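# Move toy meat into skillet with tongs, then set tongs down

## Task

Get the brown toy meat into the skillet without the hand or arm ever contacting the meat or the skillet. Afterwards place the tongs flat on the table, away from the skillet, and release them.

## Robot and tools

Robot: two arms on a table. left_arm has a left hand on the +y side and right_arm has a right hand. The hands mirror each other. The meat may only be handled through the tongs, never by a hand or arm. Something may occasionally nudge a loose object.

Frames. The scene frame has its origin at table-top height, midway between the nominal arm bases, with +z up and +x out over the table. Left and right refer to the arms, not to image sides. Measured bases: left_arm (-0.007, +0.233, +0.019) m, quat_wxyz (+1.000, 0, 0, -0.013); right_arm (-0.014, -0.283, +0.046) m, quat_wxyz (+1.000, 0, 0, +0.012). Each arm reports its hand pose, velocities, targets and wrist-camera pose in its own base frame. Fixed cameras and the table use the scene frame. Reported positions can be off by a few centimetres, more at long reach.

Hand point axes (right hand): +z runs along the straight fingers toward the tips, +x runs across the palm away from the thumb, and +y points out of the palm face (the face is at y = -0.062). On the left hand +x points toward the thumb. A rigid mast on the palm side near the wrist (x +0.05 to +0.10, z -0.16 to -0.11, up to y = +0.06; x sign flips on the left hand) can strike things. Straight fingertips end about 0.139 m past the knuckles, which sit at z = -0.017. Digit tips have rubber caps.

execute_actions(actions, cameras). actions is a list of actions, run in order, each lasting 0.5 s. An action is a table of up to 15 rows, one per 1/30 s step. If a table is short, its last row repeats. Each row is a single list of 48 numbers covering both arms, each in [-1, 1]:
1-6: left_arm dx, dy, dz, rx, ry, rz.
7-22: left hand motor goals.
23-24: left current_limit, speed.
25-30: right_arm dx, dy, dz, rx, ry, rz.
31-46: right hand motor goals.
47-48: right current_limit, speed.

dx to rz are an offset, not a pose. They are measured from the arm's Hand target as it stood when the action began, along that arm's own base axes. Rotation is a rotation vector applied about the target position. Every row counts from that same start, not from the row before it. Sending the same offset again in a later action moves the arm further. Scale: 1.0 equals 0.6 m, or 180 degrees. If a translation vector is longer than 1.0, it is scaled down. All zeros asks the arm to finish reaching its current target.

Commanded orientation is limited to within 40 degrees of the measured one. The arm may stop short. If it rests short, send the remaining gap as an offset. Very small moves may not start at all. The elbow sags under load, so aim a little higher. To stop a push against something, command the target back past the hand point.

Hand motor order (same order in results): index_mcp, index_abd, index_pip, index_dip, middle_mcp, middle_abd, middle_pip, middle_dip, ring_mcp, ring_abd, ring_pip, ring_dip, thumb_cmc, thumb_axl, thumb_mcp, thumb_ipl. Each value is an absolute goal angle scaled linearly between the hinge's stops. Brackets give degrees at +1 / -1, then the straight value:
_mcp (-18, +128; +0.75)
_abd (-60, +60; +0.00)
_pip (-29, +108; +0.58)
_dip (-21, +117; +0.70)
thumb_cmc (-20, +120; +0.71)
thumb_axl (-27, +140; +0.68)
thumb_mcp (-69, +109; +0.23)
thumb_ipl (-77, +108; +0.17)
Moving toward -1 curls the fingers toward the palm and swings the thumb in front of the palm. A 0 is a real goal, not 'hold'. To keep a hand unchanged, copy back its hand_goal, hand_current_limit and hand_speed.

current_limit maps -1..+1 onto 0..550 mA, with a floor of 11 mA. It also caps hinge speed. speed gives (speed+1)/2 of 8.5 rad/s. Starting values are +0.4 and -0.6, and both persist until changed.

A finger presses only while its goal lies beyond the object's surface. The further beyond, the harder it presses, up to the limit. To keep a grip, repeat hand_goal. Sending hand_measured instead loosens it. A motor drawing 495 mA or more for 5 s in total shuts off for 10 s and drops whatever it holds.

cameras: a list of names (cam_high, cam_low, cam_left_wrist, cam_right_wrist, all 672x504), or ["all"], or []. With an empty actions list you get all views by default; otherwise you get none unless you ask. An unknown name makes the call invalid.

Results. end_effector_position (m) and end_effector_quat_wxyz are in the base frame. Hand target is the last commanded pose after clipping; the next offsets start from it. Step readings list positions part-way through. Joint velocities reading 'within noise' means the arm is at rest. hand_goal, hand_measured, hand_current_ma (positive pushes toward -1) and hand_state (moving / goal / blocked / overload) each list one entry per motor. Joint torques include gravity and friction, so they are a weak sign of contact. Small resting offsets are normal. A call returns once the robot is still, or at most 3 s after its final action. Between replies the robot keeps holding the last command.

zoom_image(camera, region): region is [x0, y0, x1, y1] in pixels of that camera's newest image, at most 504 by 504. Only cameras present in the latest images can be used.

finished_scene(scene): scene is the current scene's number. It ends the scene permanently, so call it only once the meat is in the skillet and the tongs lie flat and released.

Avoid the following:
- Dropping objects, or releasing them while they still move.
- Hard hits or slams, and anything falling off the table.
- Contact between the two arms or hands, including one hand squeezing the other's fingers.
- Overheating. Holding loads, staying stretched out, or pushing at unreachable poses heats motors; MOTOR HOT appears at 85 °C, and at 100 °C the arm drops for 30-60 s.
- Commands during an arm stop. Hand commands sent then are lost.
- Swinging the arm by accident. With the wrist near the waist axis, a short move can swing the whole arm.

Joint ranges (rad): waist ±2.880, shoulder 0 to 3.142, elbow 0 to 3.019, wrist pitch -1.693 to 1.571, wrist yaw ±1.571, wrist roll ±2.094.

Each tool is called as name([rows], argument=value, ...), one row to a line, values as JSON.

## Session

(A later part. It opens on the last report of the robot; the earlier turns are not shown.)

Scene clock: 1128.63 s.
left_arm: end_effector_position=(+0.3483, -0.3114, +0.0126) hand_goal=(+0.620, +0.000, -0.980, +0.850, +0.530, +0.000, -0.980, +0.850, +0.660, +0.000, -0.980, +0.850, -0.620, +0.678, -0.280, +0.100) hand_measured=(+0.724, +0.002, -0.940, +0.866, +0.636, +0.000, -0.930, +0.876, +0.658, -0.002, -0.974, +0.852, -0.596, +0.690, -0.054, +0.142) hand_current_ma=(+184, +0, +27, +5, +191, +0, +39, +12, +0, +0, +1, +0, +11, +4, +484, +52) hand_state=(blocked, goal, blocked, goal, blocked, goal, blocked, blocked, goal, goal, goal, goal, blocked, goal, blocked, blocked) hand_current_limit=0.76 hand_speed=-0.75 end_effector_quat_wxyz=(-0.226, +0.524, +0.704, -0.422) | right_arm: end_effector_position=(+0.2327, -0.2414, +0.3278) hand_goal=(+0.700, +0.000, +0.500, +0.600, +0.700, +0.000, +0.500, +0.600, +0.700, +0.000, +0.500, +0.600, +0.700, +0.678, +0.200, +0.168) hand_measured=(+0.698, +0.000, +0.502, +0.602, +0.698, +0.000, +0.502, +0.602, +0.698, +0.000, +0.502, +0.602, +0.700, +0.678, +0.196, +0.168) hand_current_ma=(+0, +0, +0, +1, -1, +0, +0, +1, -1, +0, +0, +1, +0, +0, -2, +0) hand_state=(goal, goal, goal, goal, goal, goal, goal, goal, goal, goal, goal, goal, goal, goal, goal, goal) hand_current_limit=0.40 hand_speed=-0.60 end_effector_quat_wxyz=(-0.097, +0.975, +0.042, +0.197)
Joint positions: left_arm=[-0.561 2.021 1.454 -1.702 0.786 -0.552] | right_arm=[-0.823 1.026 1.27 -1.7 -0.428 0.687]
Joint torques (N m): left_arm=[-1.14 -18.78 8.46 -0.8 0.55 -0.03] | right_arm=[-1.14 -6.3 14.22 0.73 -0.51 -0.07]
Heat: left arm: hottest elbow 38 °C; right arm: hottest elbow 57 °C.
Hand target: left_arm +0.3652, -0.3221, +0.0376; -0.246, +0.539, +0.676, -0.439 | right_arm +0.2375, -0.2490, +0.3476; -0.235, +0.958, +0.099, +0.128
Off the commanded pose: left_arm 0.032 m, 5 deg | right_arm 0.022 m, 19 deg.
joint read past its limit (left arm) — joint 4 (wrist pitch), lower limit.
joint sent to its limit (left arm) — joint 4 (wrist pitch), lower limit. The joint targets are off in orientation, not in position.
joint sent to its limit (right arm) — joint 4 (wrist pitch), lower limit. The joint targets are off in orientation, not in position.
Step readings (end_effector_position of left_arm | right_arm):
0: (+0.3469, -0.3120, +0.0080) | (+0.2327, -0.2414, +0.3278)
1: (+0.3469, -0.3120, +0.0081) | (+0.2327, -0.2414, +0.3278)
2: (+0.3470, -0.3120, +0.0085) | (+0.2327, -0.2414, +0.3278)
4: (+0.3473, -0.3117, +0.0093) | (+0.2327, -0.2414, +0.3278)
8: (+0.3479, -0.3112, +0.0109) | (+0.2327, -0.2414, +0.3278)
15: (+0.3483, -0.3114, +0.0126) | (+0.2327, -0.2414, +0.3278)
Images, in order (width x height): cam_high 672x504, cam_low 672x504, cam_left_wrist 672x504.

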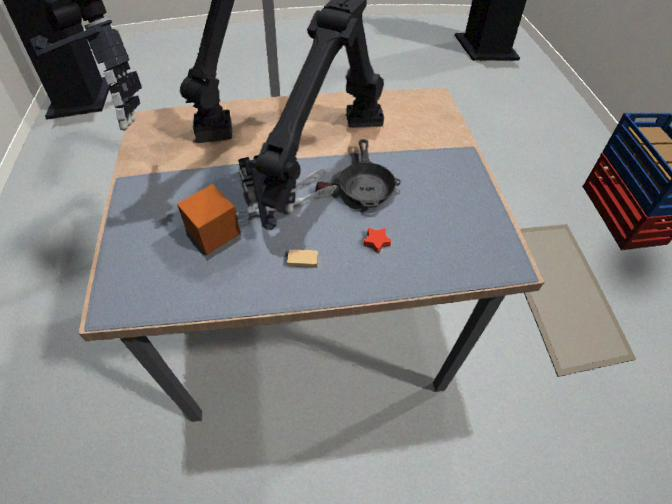

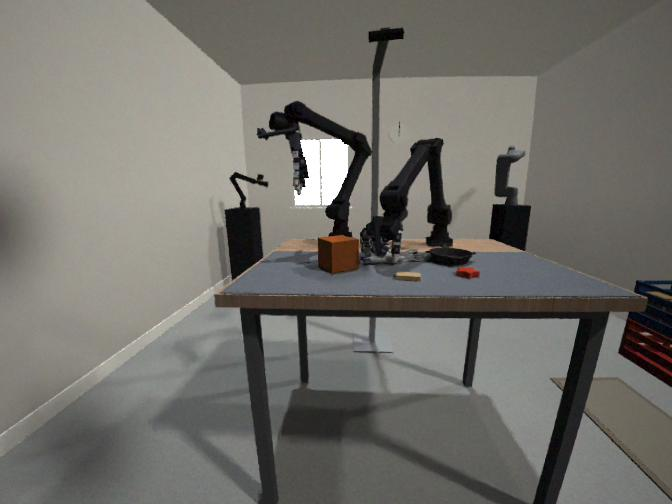

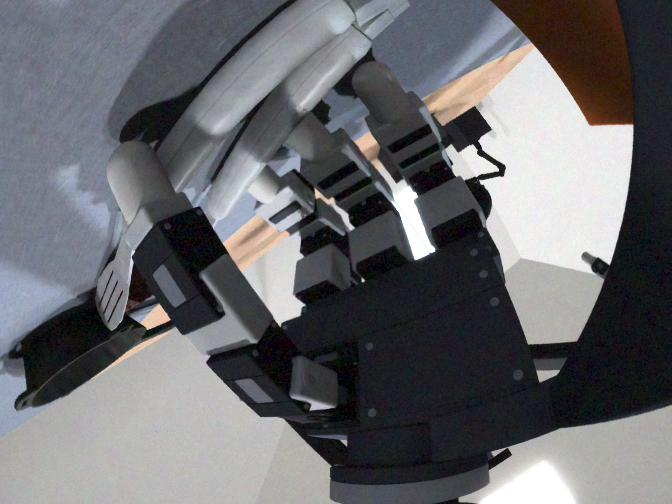

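execute_actions([
  [[0,0,0,0,0,0,0.55,0,-0.98,0.85,0.48,0,-0.98,0.85,0.62,0,-0.98,0.85,-0.62,0.677,-0.28,0.1,0.77,-0.8,0,0,0,0,0,0,0.7,0,0.5,0.6,0.7,0,0.5,0.6,0.7,0,0.5,0.6,0.7,0.678,0.2,0.168,0.4,-0.6]],
  [[0,0,0,0,0,0,0.5,0,-0.98,0.85,0.43,0,-0.98,0.85,0.6,0,-0.98,0.85,-0.62,0.677,-0.28,0.1,0.77,-0.8,0,0,0,0,0,0,0.7,0,0.5,0.6,0.7,0,0.5,0.6,0.7,0,0.5,0.6,0.7,0.678,0.2,0.168,0.4,-0.6]],
], cameras=["cam_high","cam_low","cam_left_wrist"])

zoom_image(camera="cam_high", region=[230, 150, 350, 230])

zoom_image(camera="cam_low", region=[340, 210, 440, 285])

Scene clock: 1137.23 s.
left_arm: end_effector_position=(+0.3486, -0.3113, +0.0126) hand_goal=(+0.500, +0.000, -0.980, +0.850, +0.430, +0.000, -0.980, +0.850, +0.600, +0.000, -0.980, +0.850, -0.620, +0.678, -0.280, +0.100) hand_measured=(+0.626, +0.002, -0.938, +0.868, +0.558, +0.000, -0.928, +0.878, +0.598, -0.002, -0.974, +0.852, -0.596, +0.690, -0.054, +0.150) hand_current_ma=(+274, +0, +29, +6, +278, +0, +44, +14, +0, +0, +1, +0, +11, +4, +487, +71) hand_state=(blocked, goal, blocked, goal, blocked, goal, blocked, blocked, goal, goal, goal, goal, blocked, goal, blocked, blocked) hand_current_limit=0.77 hand_speed=-0.80 end_effector_quat_wxyz=(-0.226, +0.525, +0.704, -0.422) | right_arm: end_effector_position=(+0.2327, -0.2414, +0.3278) hand_goal=(+0.700, +0.000, +0.500, +0.600, +0.700, +0.000, +0.500, +0.600, +0.700, +0.000, +0.500, +0.600, +0.700, +0.678, +0.200, +0.168) hand_measured=(+0.698, +0.000, +0.502, +0.602, +0.698, +0.000, +0.502, +0.602, +0.698, +0.000, +0.502, +0.602, +0.700, +0.678, +0.196, +0.168) hand_current_ma=(+0, +0, +0, +1, -1, +0, +0, +1, -1, +0, +0, +1, +0, +0, -2, +0) hand_state=(goal, goal, goal, goal, goal, goal, goal, goal, goal, goal, goal, goal, goal, goal, goal, goal) hand_current_limit=0.40 hand_speed=-0.60 end_effector_quat_wxyz=(-0.097, +0.975, +0.042, +0.197)
Joint positions: left_arm=[-0.561 2.021 1.454 -1.701 0.785 -0.552] | right_arm=[-0.823 1.026 1.27 -1.7 -0.428 0.687]
Joint torques (N m): left_arm=[-1.14 -18.78 8.47 -0.81 0.6 -0.02] | right_arm=[-1.38 -5.89 14.16 0.59 -0.53 -0.08]
Heat: left arm: hottest elbow 38 °C; right arm: hottest elbow 57 °C.
Hand target: left_arm +0.3651, -0.3221, +0.0376; -0.246, +0.538, +0.676, -0.439 | right_arm +0.2375, -0.2490, +0.3476; -0.235, +0.958, +0.099, +0.128
Off the commanded pose: left_arm 0.032 m, 5 deg | right_arm 0.022 m, 19 deg.
joint read past its limit (left arm) — joint 4 (wrist pitch), lower limit.
joint sent to its limit (left arm) — joint 4 (wrist pitch), lower limit. The joint targets are off in orientation, not in position.
joint sent to its limit (right arm) — joint 4 (wrist pitch), lower limit. The joint targets are off in orientation, not in position.
Step readings (end_effector_position of left_arm | right_arm):
0: (+0.3483, -0.3114, +0.0126) | (+0.2327, -0.2414, +0.3278)
1: (+0.3483, -0.3114, +0.0126) | (+0.2327, -0.2414, +0.3278)
2: (+0.3483, -0.3114, +0.0126) | (+0.2327, -0.2414, +0.3278)
4: (+0.3484, -0.3113, +0.0125) | (+0.2327, -0.2414, +0.3278)
8: (+0.3484, -0.3113, +0.0125) | (+0.2327, -0.2414, +0.3278)
15: (+0.3484, -0.3113, +0.0125) | (+0.2327, -0.2414, +0.3278)
16: (+0.3484, -0.3113, +0.0125) | (+0.2327, -0.2414, +0.3278)
17: (+0.3484, -0.3112, +0.0125) | (+0.2327, -0.2414, +0.3278)
19: (+0.3485, -0.3112, +0.0124) | (+0.2327, -0.2414, +0.3278)
23: (+0.3485, -0.3113, +0.0124) | (+0.2327, -0.2414, +0.3278)
30: (+0.3486, -0.3113, +0.0126) | (+0.2327, -0.2414, +0.3278)
Images, in order (width x height): cam_high 672x504, cam_low 672x504, cam_left_wrist 672x504.

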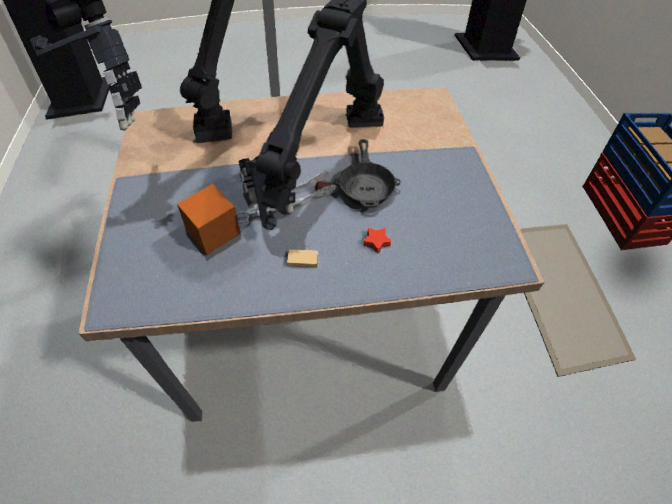

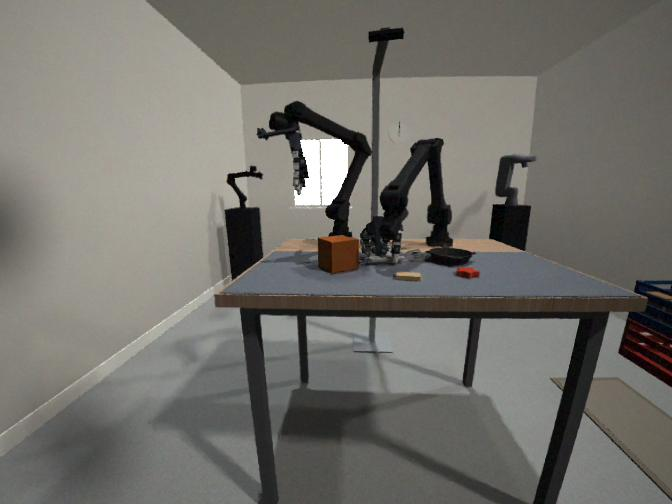

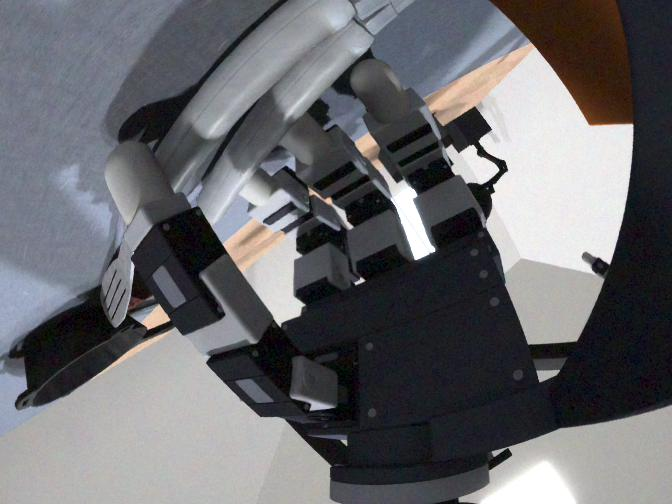

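Scaled by 4.200.

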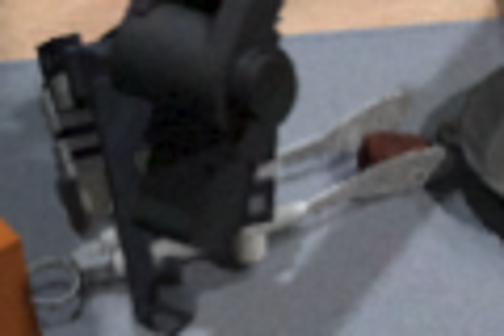

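Scaled by 5.040.

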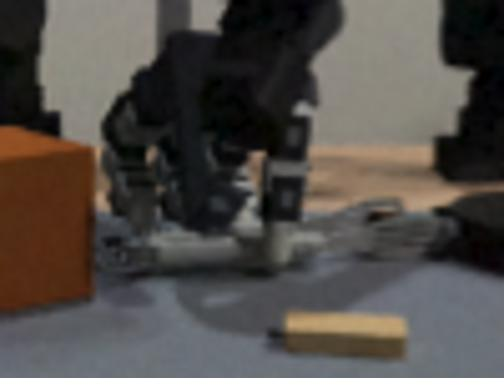

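execute_actions([
  [[0,0,0,0,0,0,0.45,0,-0.98,0.85,0.39,0,-0.98,0.85,0.58,0,-0.98,0.85,-0.62,0.677,-0.28,0.1,0.78,-0.85,0,0,0,0,0,0,0.7,0,0.5,0.6,0.7,0,0.5,0.6,0.7,0,0.5,0.6,0.7,0.678,0.2,0.168,0.4,-0.6]],
  [[0,0,0,0,0,0,0.41,0,-0.98,0.85,0.36,0,-0.98,0.85,0.56,0,-0.98,0.85,-0.62,0.677,-0.28,0.1,0.78,-0.85,0,0,0,0,0,0,0.7,0,0.5,0.6,0.7,0,0.5,0.6,0.7,0,0.5,0.6,0.7,0.678,0.2,0.168,0.4,-0.6]],
], cameras=["cam_high","cam_low","cam_left_wrist"])

zoom_image(camera="cam_high", region=[230, 150, 350, 230])

zoom_image(camera="cam_low", region=[380, 230, 450, 280])

Scene clock: 1143.53 s.
left_arm: end_effector_position=(+0.3486, -0.3111, +0.0125) hand_goal=(+0.410, +0.000, -0.980, +0.850, +0.360, +0.000, -0.980, +0.850, +0.560, +0.000, -0.980, +0.850, -0.620, +0.678, -0.280, +0.100) hand_measured=(+0.550, +0.002, -0.938, +0.868, +0.494, +0.000, -0.928, +0.880, +0.558, -0.002, -0.974, +0.852, -0.594, +0.690, -0.044, +0.154) hand_current_ma=(+336, +0, +29, +6, +306, +0, +45, +14, +0, +0, +1, +0, +11, +4, +490, +85) hand_state=(blocked, goal, blocked, goal, blocked, goal, blocked, blocked, goal, goal, goal, goal, blocked, goal, blocked, blocked) hand_current_limit=0.78 hand_speed=-0.85 end_effector_quat_wxyz=(-0.226, +0.525, +0.704, -0.421) | right_arm: end_effector_position=(+0.2327, -0.2414, +0.3278) hand_goal=(+0.700, +0.000, +0.500, +0.600, +0.700, +0.000, +0.500, +0.600, +0.700, +0.000, +0.500, +0.600, +0.700, +0.678, +0.200, +0.168) hand_measured=(+0.698, +0.000, +0.502, +0.602, +0.698, +0.000, +0.502, +0.602, +0.698, +0.000, +0.502, +0.602, +0.700, +0.678, +0.196, +0.168) hand_current_ma=(+0, +0, +0, +1, -1, +0, +0, +1, -1, +0, +0, +1, +0, +0, -2, +0) hand_state=(goal, goal, goal, goal, goal, goal, goal, goal, goal, goal, goal, goal, goal, goal, goal, goal) hand_current_limit=0.40 hand_speed=-0.60 end_effector_quat_wxyz=(-0.097, +0.975, +0.042, +0.197)
Joint positions: left_arm=[-0.561 2.021 1.454 -1.701 0.784 -0.552] | right_arm=[-0.823 1.026 1.27 -1.7 -0.428 0.687]
Joint torques (N m): left_arm=[-1.14 -18.78 8.47 -0.81 0.61 -0.02] | right_arm=[-1.38 -6.42 14.27 0.49 -0.52 -0.06]
Heat: left arm: hottest elbow 38 °C; right arm: hottest elbow 57 °C.
Hand target: left_arm +0.3652, -0.3221, +0.0376; -0.246, +0.538, +0.676, -0.439 | right_arm +0.2375, -0.2490, +0.3476; -0.235, +0.958, +0.099, +0.128
Off the commanded pose: left_arm 0.032 m, 5 deg | right_arm 0.022 m, 19 deg.
joint read past its limit (left arm) — joint 4 (wrist pitch), lower limit.
joint sent to its limit (left arm) — joint 4 (wrist pitch), lower limit. The joint targets are off in orientation, not in position.
joint sent to its limit (right arm) — joint 4 (wrist pitch), lower limit. The joint targets are off in orientation, not in position.
Step readings (end_effector_position of left_arm | right_arm):
0: (+0.3486, -0.3113, +0.0126) | (+0.2327, -0.2414, +0.3278)
1: (+0.3486, -0.3113, +0.0126) | (+0.2327, -0.2414, +0.3278)
2: (+0.3486, -0.3113, +0.0126) | (+0.2327, -0.2414, +0.3278)
4: (+0.3486, -0.3112, +0.0126) | (+0.2327, -0.2414, +0.3278)
8: (+0.3486, -0.3111, +0.0125) | (+0.2327, -0.2414, +0.3278)
15: (+0.3486, -0.3111, +0.0125) | (+0.2327, -0.2414, +0.3278)
16: (+0.3486, -0.3111, +0.0125) | (+0.2327, -0.2414, +0.3278)
17: (+0.3486, -0.3111, +0.0125) | (+0.2327, -0.2414, +0.3278)
19: (+0.3486, -0.3111, +0.0125) | (+0.2327, -0.2414, +0.3278)
23: (+0.3486, -0.3111, +0.0125) | (+0.2327, -0.2414, +0.3278)
30: (+0.3486, -0.3111, +0.0125) | (+0.2327, -0.2414, +0.3278)
Images, in order (width x height): cam_high 672x504, cam_low 672x504, cam_left_wrist 672x504.

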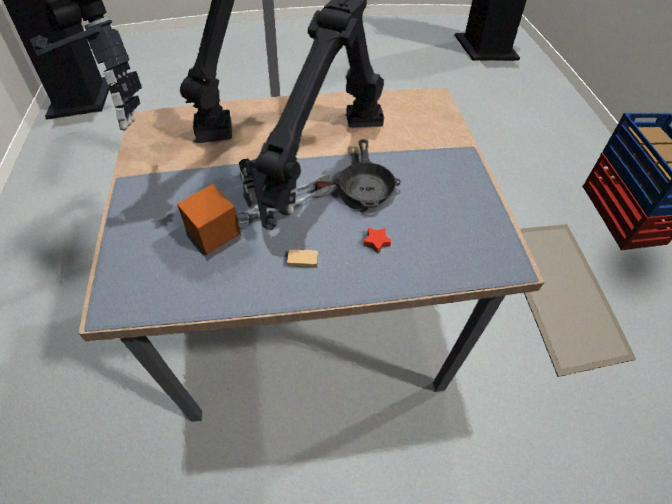

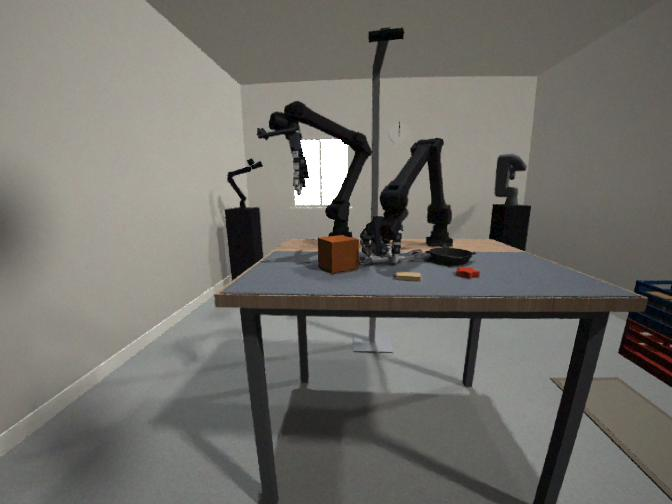

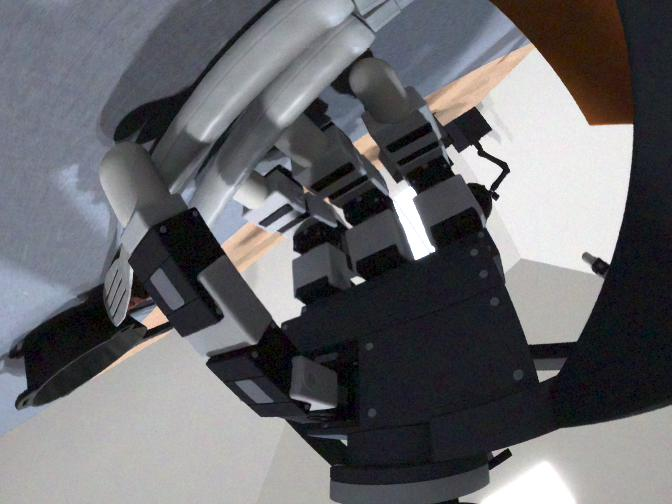

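Scaled by 4.200.

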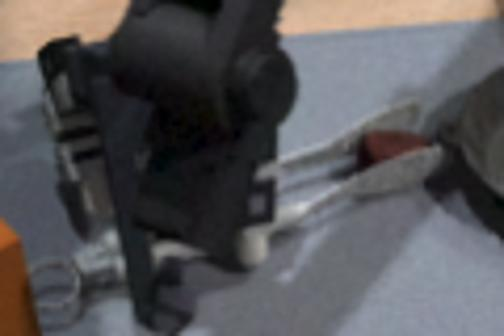

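Scaled by 7.200.

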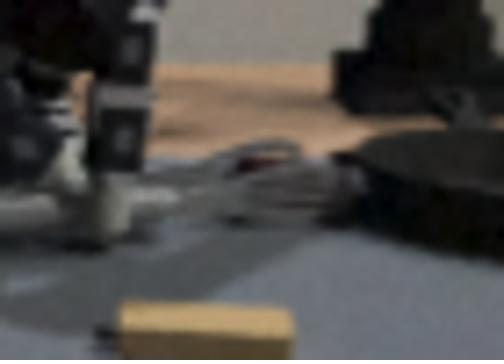

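execute_actions([
  [[0,0,0,0,0,0,0.37,0,-0.98,0.85,0.33,0,-0.98,0.85,0.53,0,-0.98,0.85,-0.62,0.677,-0.28,0.1,0.78,-0.85,0,0,0,0,0,0,0.7,0,0.5,0.6,0.7,0,0.5,0.6,0.7,0,0.5,0.6,0.7,0.678,0.2,0.168,0.4,-0.6]],
  [[0,0,0,0,0,0,0.33,0,-0.98,0.85,0.29,0,-0.98,0.85,0.51,0,-0.98,0.85,-0.62,0.677,-0.28,0.1,0.78,-0.85,0,0,0,0,0,0,0.7,0,0.5,0.6,0.7,0,0.5,0.6,0.7,0,0.5,0.6,0.7,0.678,0.2,0.168,0.4,-0.6]],
], cameras=["cam_high","cam_low","cam_left_wrist"])

zoom_image(camera="cam_high", region=[230, 150, 350, 230])

zoom_image(camera="cam_low", region=[380, 230, 450, 280])

zoom_image(camera="cam_left_wrist", region=[40, 180, 240, 380])

Scene clock: 1150.47 s.
left_arm: end_effector_position=(+0.3486, -0.3110, +0.0129) hand_goal=(+0.330, +0.000, -0.980, +0.850, +0.290, +0.000, -0.980, +0.850, +0.510, +0.000, -0.980, +0.850, -0.620, +0.678, -0.280, +0.100) hand_measured=(+0.482, +0.002, -0.938, +0.868, +0.418, +0.000, -0.928, +0.880, +0.510, -0.002, -0.974, +0.852, -0.584, +0.692, -0.008, +0.156) hand_current_ma=(+389, +0, +29, +6, +283, +0, +45, +15, +0, +0, +1, +0, +22, +5, +490, +89) hand_state=(blocked, goal, blocked, goal, blocked, goal, blocked, blocked, goal, goal, goal, goal, blocked, goal, blocked, blocked) hand_current_limit=0.78 hand_speed=-0.85 end_effector_quat_wxyz=(-0.226, +0.525, +0.705, -0.421) | right_arm: end_effector_position=(+0.2327, -0.2414, +0.3278) hand_goal=(+0.700, +0.000, +0.500, +0.600, +0.700, +0.000, +0.500, +0.600, +0.700, +0.000, +0.500, +0.600, +0.700, +0.678, +0.200, +0.168) hand_measured=(+0.698, +0.000, +0.502, +0.602, +0.698, +0.000, +0.502, +0.602, +0.698, +0.000, +0.502, +0.602, +0.700, +0.678, +0.196, +0.168) hand_current_ma=(+0, +0, +0, +1, -1, +0, +0, +1, -1, +0, +0, +1, +0, +0, -2, +0) hand_state=(goal, goal, goal, goal, goal, goal, goal, goal, goal, goal, goal, goal, goal, goal, goal, goal) hand_current_limit=0.40 hand_speed=-0.60 end_effector_quat_wxyz=(-0.097, +0.975, +0.042, +0.197)
Joint positions: left_arm=[-0.561 2.02 1.454 -1.701 0.784 -0.554] | right_arm=[-0.823 1.026 1.27 -1.7 -0.428 0.687]
Joint torques (N m): left_arm=[-1.14 -18.73 8.49 -0.81 0.61 0] | right_arm=[-1.2 -6.07 14.24 0.53 -0.49 -0.08]
Heat: left arm: hottest elbow 38 °C; right arm: hottest elbow 57 °C.
Hand target: left_arm +0.3651, -0.3221, +0.0375; -0.247, +0.538, +0.676, -0.439 | right_arm +0.2375, -0.2490, +0.3476; -0.235, +0.958, +0.099, +0.128
Off the commanded pose: left_arm 0.032 m, 5 deg | right_arm 0.022 m, 19 deg.
joint read past its limit (left arm) — joint 4 (wrist pitch), lower limit.
joint sent to its limit (left arm) — joint 4 (wrist pitch), lower limit. The joint targets are off in orientation, not in position.
joint sent to its limit (right arm) — joint 4 (wrist pitch), lower limit. The joint targets are off in orientation, not in position.
Step readings (end_effector_position of left_arm | right_arm):
0: (+0.3486, -0.3111, +0.0125) | (+0.2327, -0.2414, +0.3278)
1: (+0.3486, -0.3111, +0.0125) | (+0.2327, -0.2414, +0.3278)
2: (+0.3486, -0.3111, +0.0125) | (+0.2327, -0.2414, +0.3278)
4: (+0.3486, -0.3111, +0.0125) | (+0.2327, -0.2414, +0.3278)
8: (+0.3486, -0.3111, +0.0125) | (+0.2327, -0.2414, +0.3278)
15: (+0.3486, -0.3111, +0.0125) | (+0.2327, -0.2414, +0.3278)
16: (+0.3486, -0.3111, +0.0125) | (+0.2327, -0.2414, +0.3278)
17: (+0.3486, -0.3111, +0.0125) | (+0.2327, -0.2414, +0.3278)
19: (+0.3486, -0.3111, +0.0125) | (+0.2327, -0.2414, +0.3278)
23: (+0.3486, -0.3110, +0.0129) | (+0.2327, -0.2414, +0.3278)
30: (+0.3486, -0.3110, +0.0129) | (+0.2327, -0.2414, +0.3278)
Images, in order (width x height): cam_high 672x504, cam_low 672x504, cam_left_wrist 672x504.

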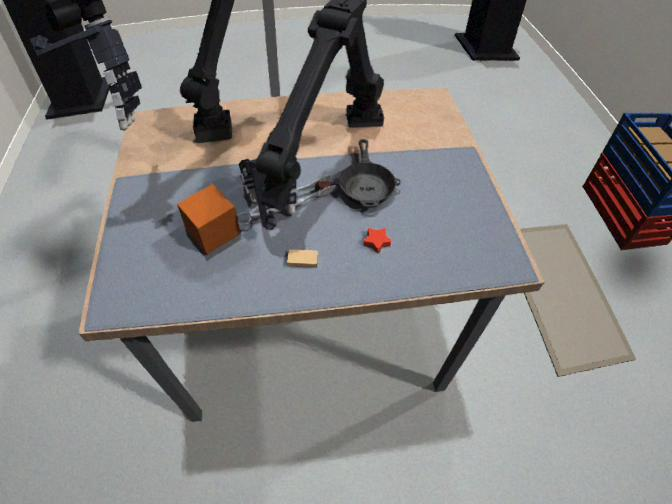

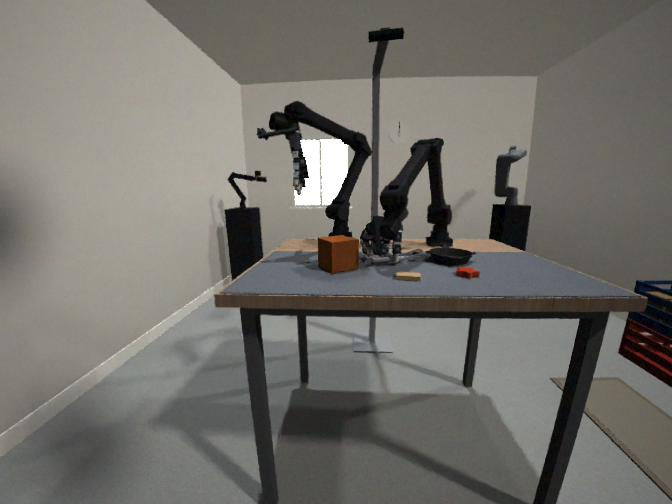

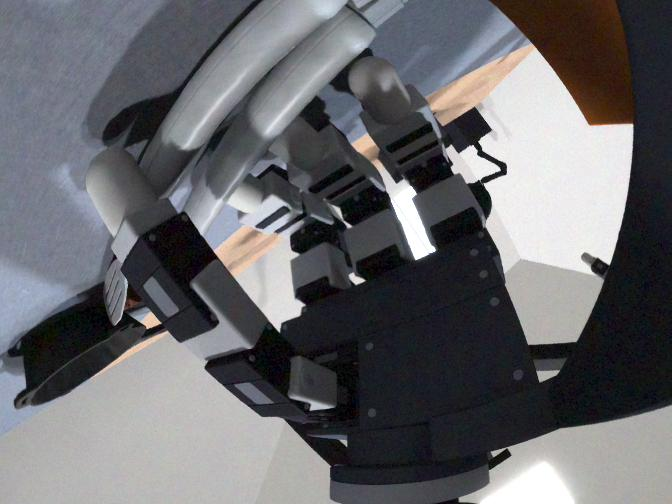

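Scaled by 4.200.

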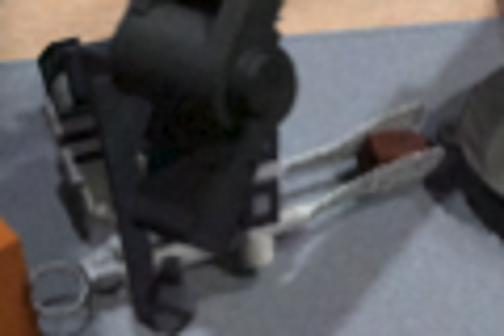

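Scaled by 7.200.

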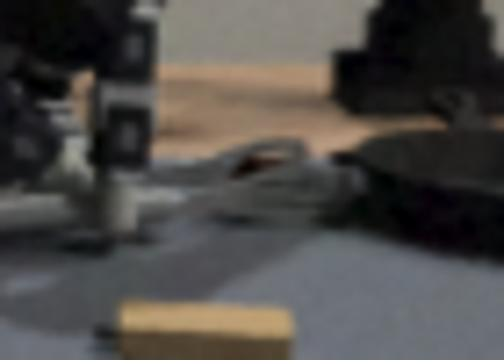

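Scaled by 2.520 from the camera's 672x504 image, which has a finer 960x720 frame.

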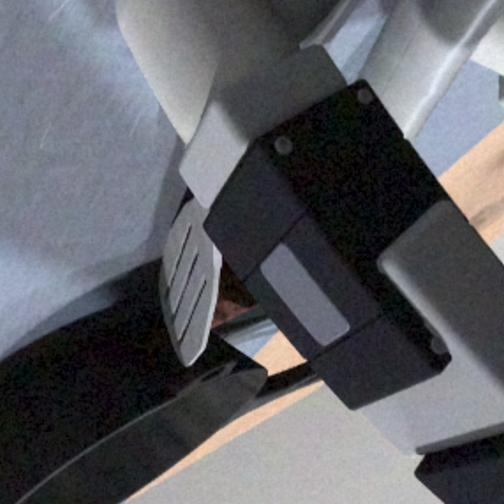

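execute_actions([
  [[0,0,0.03,0,0,0,0.33,0,-0.98,0.85,0.28,0,-0.98,0.85,0.51,0,-0.98,0.85,-0.62,0.677,-0.28,0.1,0.78,-0.85,0,0,0,0,0,0,0.7,0,0.5,0.6,0.7,0,0.5,0.6,0.7,0,0.5,0.6,0.7,0.678,0.2,0.168,0.4,-0.6]],
], cameras=["cam_high","cam_low","cam_left_wrist"])

zoom_image(camera="cam_high", region=[230, 150, 350, 230])

zoom_image(camera="cam_low", region=[380, 230, 450, 280])

Scene clock: 1157.63 s.
left_arm: end_effector_position=(+0.3523, -0.3129, +0.0326) hand_goal=(+0.330, +0.000, -0.980, +0.850, +0.280, +0.000, -0.980, +0.850, +0.510, +0.000, -0.980, +0.850, -0.620, +0.678, -0.280, +0.100) hand_measured=(+0.478, +0.002, -0.928, +0.872, +0.392, +0.000, -0.938, +0.878, +0.508, -0.002, -0.974, +0.852, -0.564, +0.696, -0.004, +0.156) hand_current_ma=(+368, +0, +43, +9, +217, +0, +29, +13, +0, +0, +1, +0, +51, +8, +489, +89) hand_state=(blocked, goal, blocked, blocked, blocked, goal, blocked, blocked, goal, goal, goal, goal, blocked, goal, blocked, blocked) hand_current_limit=0.78 hand_speed=-0.85 end_effector_quat_wxyz=(-0.209, +0.530, +0.707, -0.418) | right_arm: end_effector_position=(+0.2327, -0.2414, +0.3278) hand_goal=(+0.700, +0.000, +0.500, +0.600, +0.700, +0.000, +0.500, +0.600, +0.700, +0.000, +0.500, +0.600, +0.700, +0.678, +0.200, +0.168) hand_measured=(+0.698, +0.000, +0.502, +0.602, +0.698, +0.000, +0.502, +0.602, +0.698, +0.000, +0.502, +0.602, +0.700, +0.678, +0.196, +0.168) hand_current_ma=(+0, +0, +0, +1, -1, +0, +0, +1, -1, +0, +0, +1, +0, +0, -2, +0) hand_state=(goal, goal, goal, goal, goal, goal, goal, goal, goal, goal, goal, goal, goal, goal, goal, goal) hand_current_limit=0.40 hand_speed=-0.60 end_effector_quat_wxyz=(-0.097, +0.975, +0.042, +0.197)
Joint positions: left_arm=[-0.561 1.975 1.454 -1.7 0.785 -0.569] | right_arm=[-0.823 1.026 1.27 -1.7 -0.428 0.687]
Joint torques (N m): left_arm=[-1.32 -18.14 8.51 -0.77 0.64 -0.11] | right_arm=[-1.03 -6.48 14.32 0.66 -0.49 -0.07]
Heat: left arm: hottest elbow 38 °C; right arm: hottest elbow 57 °C.
Hand target: left_arm +0.3652, -0.3221, +0.0555; -0.246, +0.539, +0.676, -0.439 | right_arm +0.2375, -0.2490, +0.3476; -0.235, +0.958, +0.099, +0.128
Off the commanded pose: left_arm 0.028 m, 6 deg | right_arm 0.022 m, 19 deg.
joint read past its limit (left arm) — joint 4 (wrist pitch), lower limit.
joint sent to its limit (left arm) — joint 4 (wrist pitch), lower limit. The joint targets are off in orientation, not in position.
joint sent to its limit (right arm) — joint 4 (wrist pitch), lower limit. The joint targets are off in orientation, not in position.
Step readings (end_effector_position of left_arm | right_arm):
0: (+0.3486, -0.3110, +0.0129) | (+0.2327, -0.2414, +0.3278)
1: (+0.3486, -0.3110, +0.0131) | (+0.2327, -0.2414, +0.3278)
2: (+0.3487, -0.3110, +0.0136) | (+0.2327, -0.2414, +0.3278)
4: (+0.3490, -0.3110, +0.0159) | (+0.2327, -0.2414, +0.3278)
8: (+0.3506, -0.3119, +0.0249) | (+0.2327, -0.2414, +0.3278)
15: (+0.3521, -0.3129, +0.0327) | (+0.2327, -0.2414, +0.3278)
Images, in order (width x height): cam_high 672x504, cam_low 672x504, cam_left_wrist 672x504.

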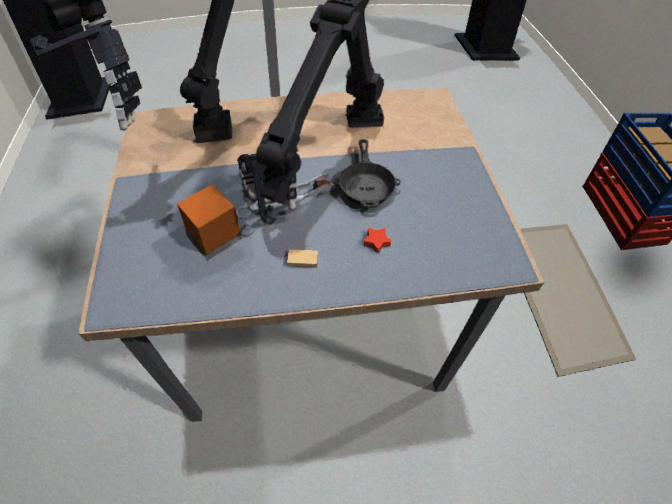

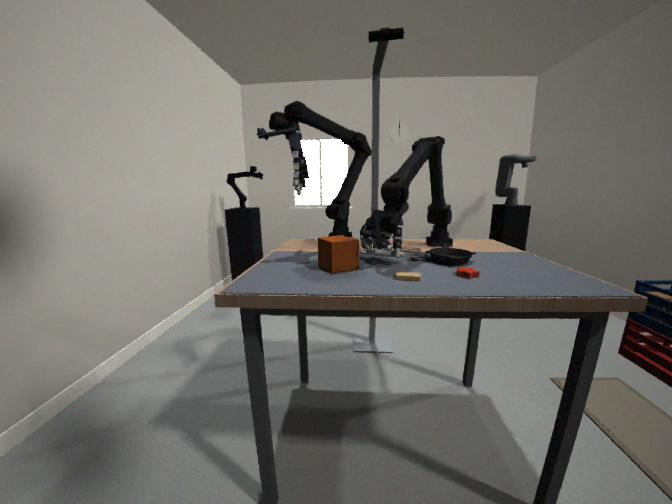

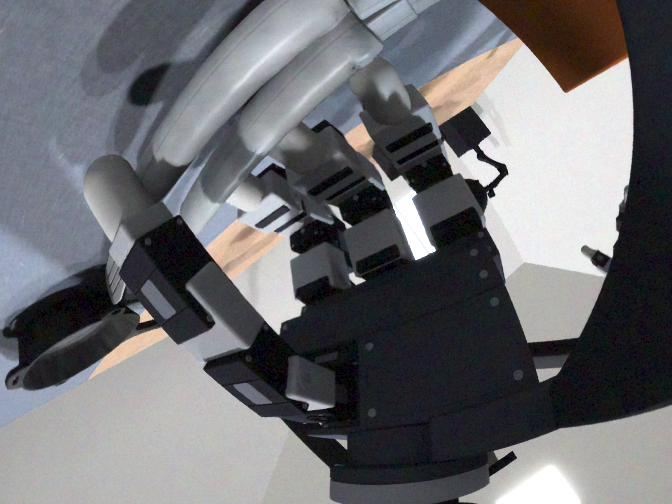

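Scaled by 4.200.

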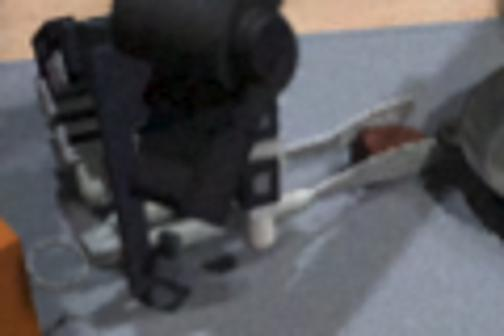

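Scaled by 7.200.

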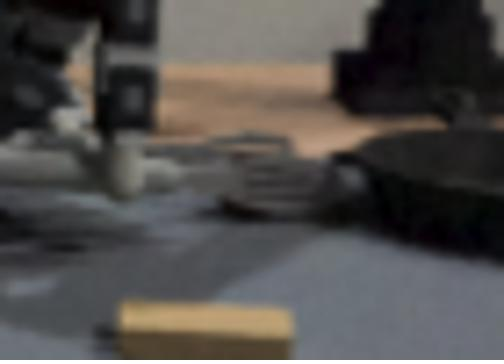

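execute_actions([
  [[0,0,0.03,0,0,0,0.33,0,-0.98,0.85,0.28,0,-0.98,0.85,0.51,0,-0.98,0.85,-0.62,0.677,-0.28,0.1,0.78,-0.85,0,0,0,0,0,0,0.7,0,0.5,0.6,0.7,0,0.5,0.6,0.7,0,0.5,0.6,0.7,0.678,0.2,0.168,0.4,-0.6]],
], cameras=["cam_high","cam_low"])

zoom_image(camera="cam_low", region=[360, 210, 480, 290])

zoom_image(camera="cam_high", region=[210, 150, 390, 270])

Scene clock: 1180.90 s.
left_arm: end_effector_position=(+0.3541, -0.3137, +0.0494) hand_goal=(+0.330, +0.000, -0.980, +0.850, +0.280, +0.000, -0.980, +0.850, +0.510, +0.000, -0.980, +0.850, -0.620, +0.678, -0.280, +0.100) hand_measured=(+0.476, +0.002, -0.924, +0.874, +0.384, +0.000, -0.952, +0.870, +0.508, -0.002, -0.974, +0.852, -0.556, +0.698, -0.004, +0.156) hand_current_ma=(+364, +0, +49, +10, +188, +0, +14, +7, +0, +0, +1, +0, +68, +11, +489, +89) hand_state=(blocked, goal, blocked, blocked, blocked, goal, blocked, goal, goal, goal, goal, goal, blocked, blocked, blocked, blocked) hand_current_limit=0.78 hand_speed=-0.85 end_effector_quat_wxyz=(-0.196, +0.529, +0.713, -0.416) | right_arm: end_effector_position=(+0.2327, -0.2414, +0.3278) hand_goal=(+0.700, +0.000, +0.500, +0.600, +0.700, +0.000, +0.500, +0.600, +0.700, +0.000, +0.500, +0.600, +0.700, +0.678, +0.200, +0.168) hand_measured=(+0.698, +0.000, +0.502, +0.602, +0.698, +0.000, +0.502, +0.602, +0.698, +0.000, +0.502, +0.602, +0.700, +0.678, +0.196, +0.168) hand_current_ma=(+0, +0, +0, +1, -1, +0, +0, +1, -1, +0, +0, +1, +0, +0, -2, +0) hand_state=(goal, goal, goal, goal, goal, goal, goal, goal, goal, goal, goal, goal, goal, goal, goal, goal) hand_current_limit=0.40 hand_speed=-0.60 end_effector_quat_wxyz=(-0.097, +0.975, +0.042, +0.197)
Joint positions: left_arm=[-0.561 1.938 1.454 -1.698 0.79 -0.595] | right_arm=[-0.823 1.026 1.27 -1.7 -0.428 0.687]
Joint torques (N m): left_arm=[-1.44 -17.96 8.69 -0.77 0.56 -0.13] | right_arm=[-1.67 -5.95 14.01 0.7 -0.51 -0.09]
Heat: left arm: hottest elbow 39 °C; right arm: hottest elbow 57 °C.
Hand target: left_arm +0.3652, -0.3221, +0.0735; -0.246, +0.538, +0.676, -0.439 | right_arm +0.2375, -0.2490, +0.3476; -0.235, +0.958, +0.099, +0.128
Off the commanded pose: left_arm 0.028 m, 8 deg | right_arm 0.022 m, 19 deg.
joint read past its limit (left arm) — joint 4 (wrist pitch), lower limit.
joint sent to its limit (left arm) — joint 4 (wrist pitch), lower limit. The joint targets are off in orientation, not in position.
joint sent to its limit (right arm) — joint 4 (wrist pitch), lower limit. The joint targets are off in orientation, not in position.
Step readings (end_effector_position of left_arm | right_arm):
0: (+0.3523, -0.3129, +0.0326) | (+0.2327, -0.2414, +0.3278)
1: (+0.3523, -0.3129, +0.0326) | (+0.2327, -0.2414, +0.3278)
2: (+0.3522, -0.3128, +0.0328) | (+0.2327, -0.2414, +0.3278)
4: (+0.3525, -0.3128, +0.0341) | (+0.2327, -0.2414, +0.3278)
8: (+0.3534, -0.3131, +0.0405) | (+0.2327, -0.2414, +0.3278)
15: (+0.3543, -0.3139, +0.0494) | (+0.2327, -0.2414, +0.3278)
Images, in order (width x height): cam_high 672x504, cam_low 672x504.

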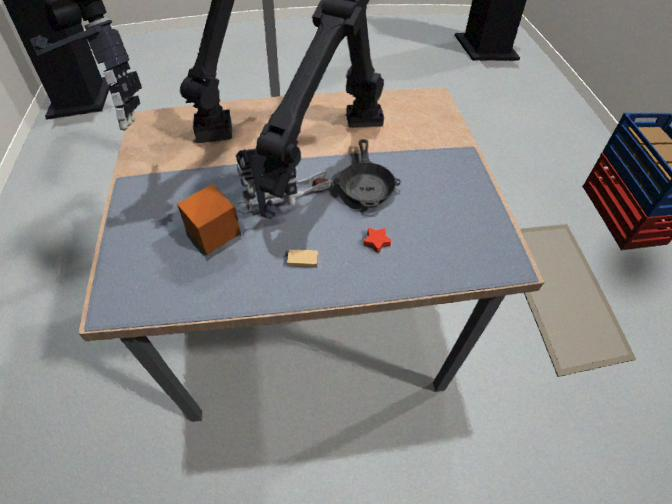

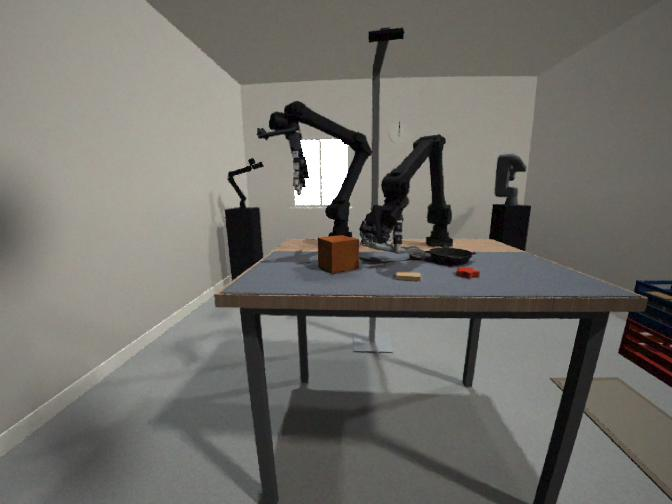

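Scaled by 4.200.

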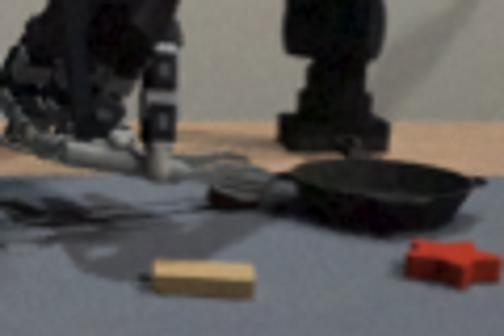

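Scaled by 2.800.

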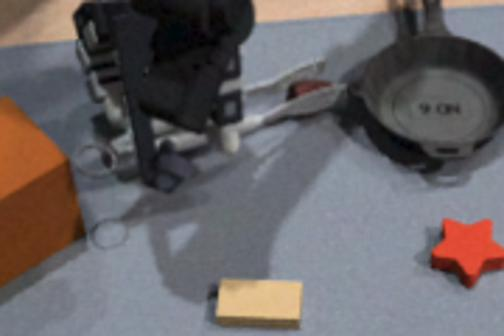

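execute_actions([
  [[0,0,0.035,0,0,0,0.33,0,-0.98,0.85,0.28,0,-0.98,0.85,0.51,0,-0.98,0.85,-0.62,0.677,-0.28,0.1,0.78,-0.85,0,0,0,0,0,0,0.7,0,0.5,0.6,0.7,0,0.5,0.6,0.7,0,0.5,0.6,0.7,0.678,0.2,0.168,0.4,-0.6]],
], cameras=["cam_high","cam_low"])

zoom_image(camera="cam_low", region=[380, 225, 480, 285])

zoom_image(camera="cam_high", region=[230, 150, 410, 250])

Scene clock: 1184.87 s.
left_arm: end_effector_position=(+0.3550, -0.3124, +0.0717) hand_goal=(+0.330, +0.000, -0.980, +0.850, +0.280, +0.000, -0.980, +0.850, +0.510, +0.000, -0.980, +0.850, -0.620, +0.678, -0.280, +0.100) hand_measured=(+0.476, +0.002, -0.924, +0.874, +0.382, +0.000, -0.950, +0.870, +0.508, -0.002, -0.974, +0.852, -0.554, +0.698, -0.004, +0.156) hand_current_ma=(+361, +0, +49, +10, +183, +0, +15, +7, +0, +0, +1, +0, +70, +11, +489, +89) hand_state=(blocked, goal, blocked, blocked, blocked, goal, blocked, goal, goal, goal, goal, goal, blocked, blocked, blocked, blocked) hand_current_limit=0.78 hand_speed=-0.85 end_effector_quat_wxyz=(-0.183, +0.524, +0.723, -0.411) | right_arm: end_effector_position=(+0.2327, -0.2414, +0.3278) hand_goal=(+0.700, +0.000, +0.500, +0.600, +0.700, +0.000, +0.500, +0.600, +0.700, +0.000, +0.500, +0.600, +0.700, +0.678, +0.200, +0.168) hand_measured=(+0.698, +0.000, +0.502, +0.602, +0.698, +0.000, +0.502, +0.602, +0.698, +0.000, +0.502, +0.602, +0.700, +0.678, +0.196, +0.168) hand_current_ma=(+0, +0, +0, +1, -1, +0, +0, +1, -1, +0, +0, +1, +0, +0, -2, +0) hand_state=(goal, goal, goal, goal, goal, goal, goal, goal, goal, goal, goal, goal, goal, goal, goal, goal) hand_current_limit=0.40 hand_speed=-0.60 end_effector_quat_wxyz=(-0.097, +0.975, +0.042, +0.197)
Joint positions: left_arm=[-0.561 1.889 1.454 -1.698 0.791 -0.638] | right_arm=[-0.823 1.026 1.27 -1.7 -0.428 0.687]
Joint torques (N m): left_arm=[-1.61 -17.26 9.02 -0.68 0.65 -0.04] | right_arm=[-1.73 -6.3 14.11 0.76 -0.49 -0.05]
Heat: left arm: hottest elbow 39 °C; right arm: hottest elbow 57 °C.
Hand target: left_arm +0.3652, -0.3221, +0.0944; -0.246, +0.538, +0.676, -0.439 | right_arm +0.2375, -0.2490, +0.3476; -0.235, +0.958, +0.099, +0.128
Off the commanded pose: left_arm 0.027 m, 10 deg | right_arm 0.022 m, 19 deg.
joint read past its limit (left arm) — joint 4 (wrist pitch), lower limit.
joint sent to its limit (left arm) — joint 4 (wrist pitch), lower limit. The joint targets are off in orientation, not in position.
joint sent to its limit (right arm) — joint 4 (wrist pitch), lower limit. The joint targets are off in orientation, not in position.
Step readings (end_effector_position of left_arm | right_arm):
0: (+0.3541, -0.3137, +0.0494) | (+0.2327, -0.2414, +0.3278)
1: (+0.3541, -0.3137, +0.0494) | (+0.2327, -0.2414, +0.3278)
2: (+0.3541, -0.3136, +0.0498) | (+0.2327, -0.2414, +0.3278)
4: (+0.3540, -0.3133, +0.0519) | (+0.2327, -0.2414, +0.3278)
8: (+0.3546, -0.3129, +0.0611) | (+0.2327, -0.2414, +0.3278)
15: (+0.3553, -0.3128, +0.0717) | (+0.2327, -0.2414, +0.3278)
Images, in order (width x height): cam_high 672x504, cam_low 672x504.

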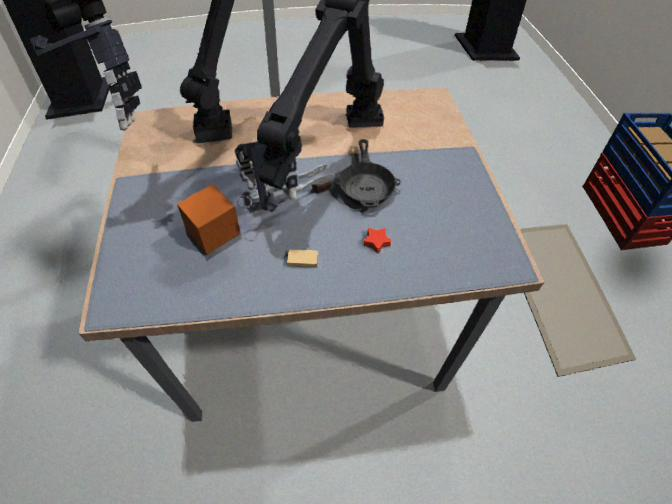

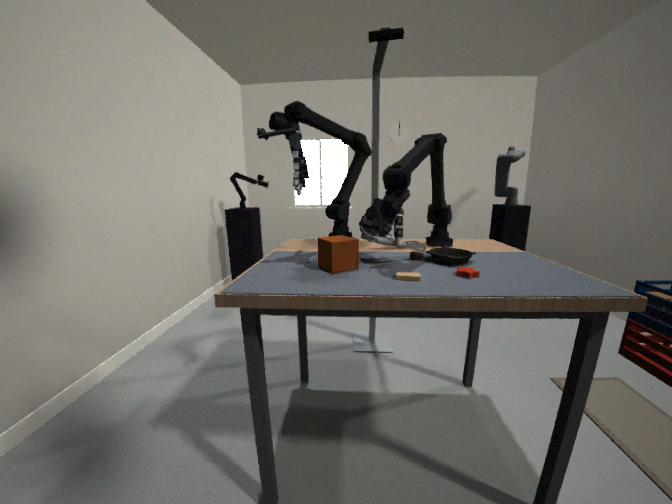

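Scaled by 5.040.

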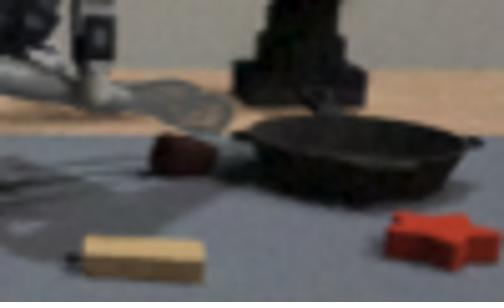

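Scaled by 2.800.

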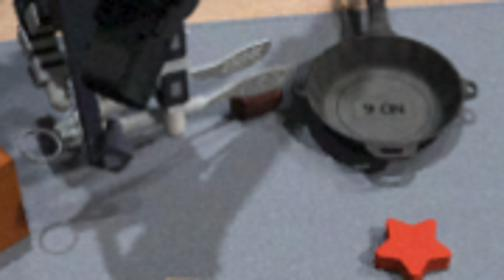

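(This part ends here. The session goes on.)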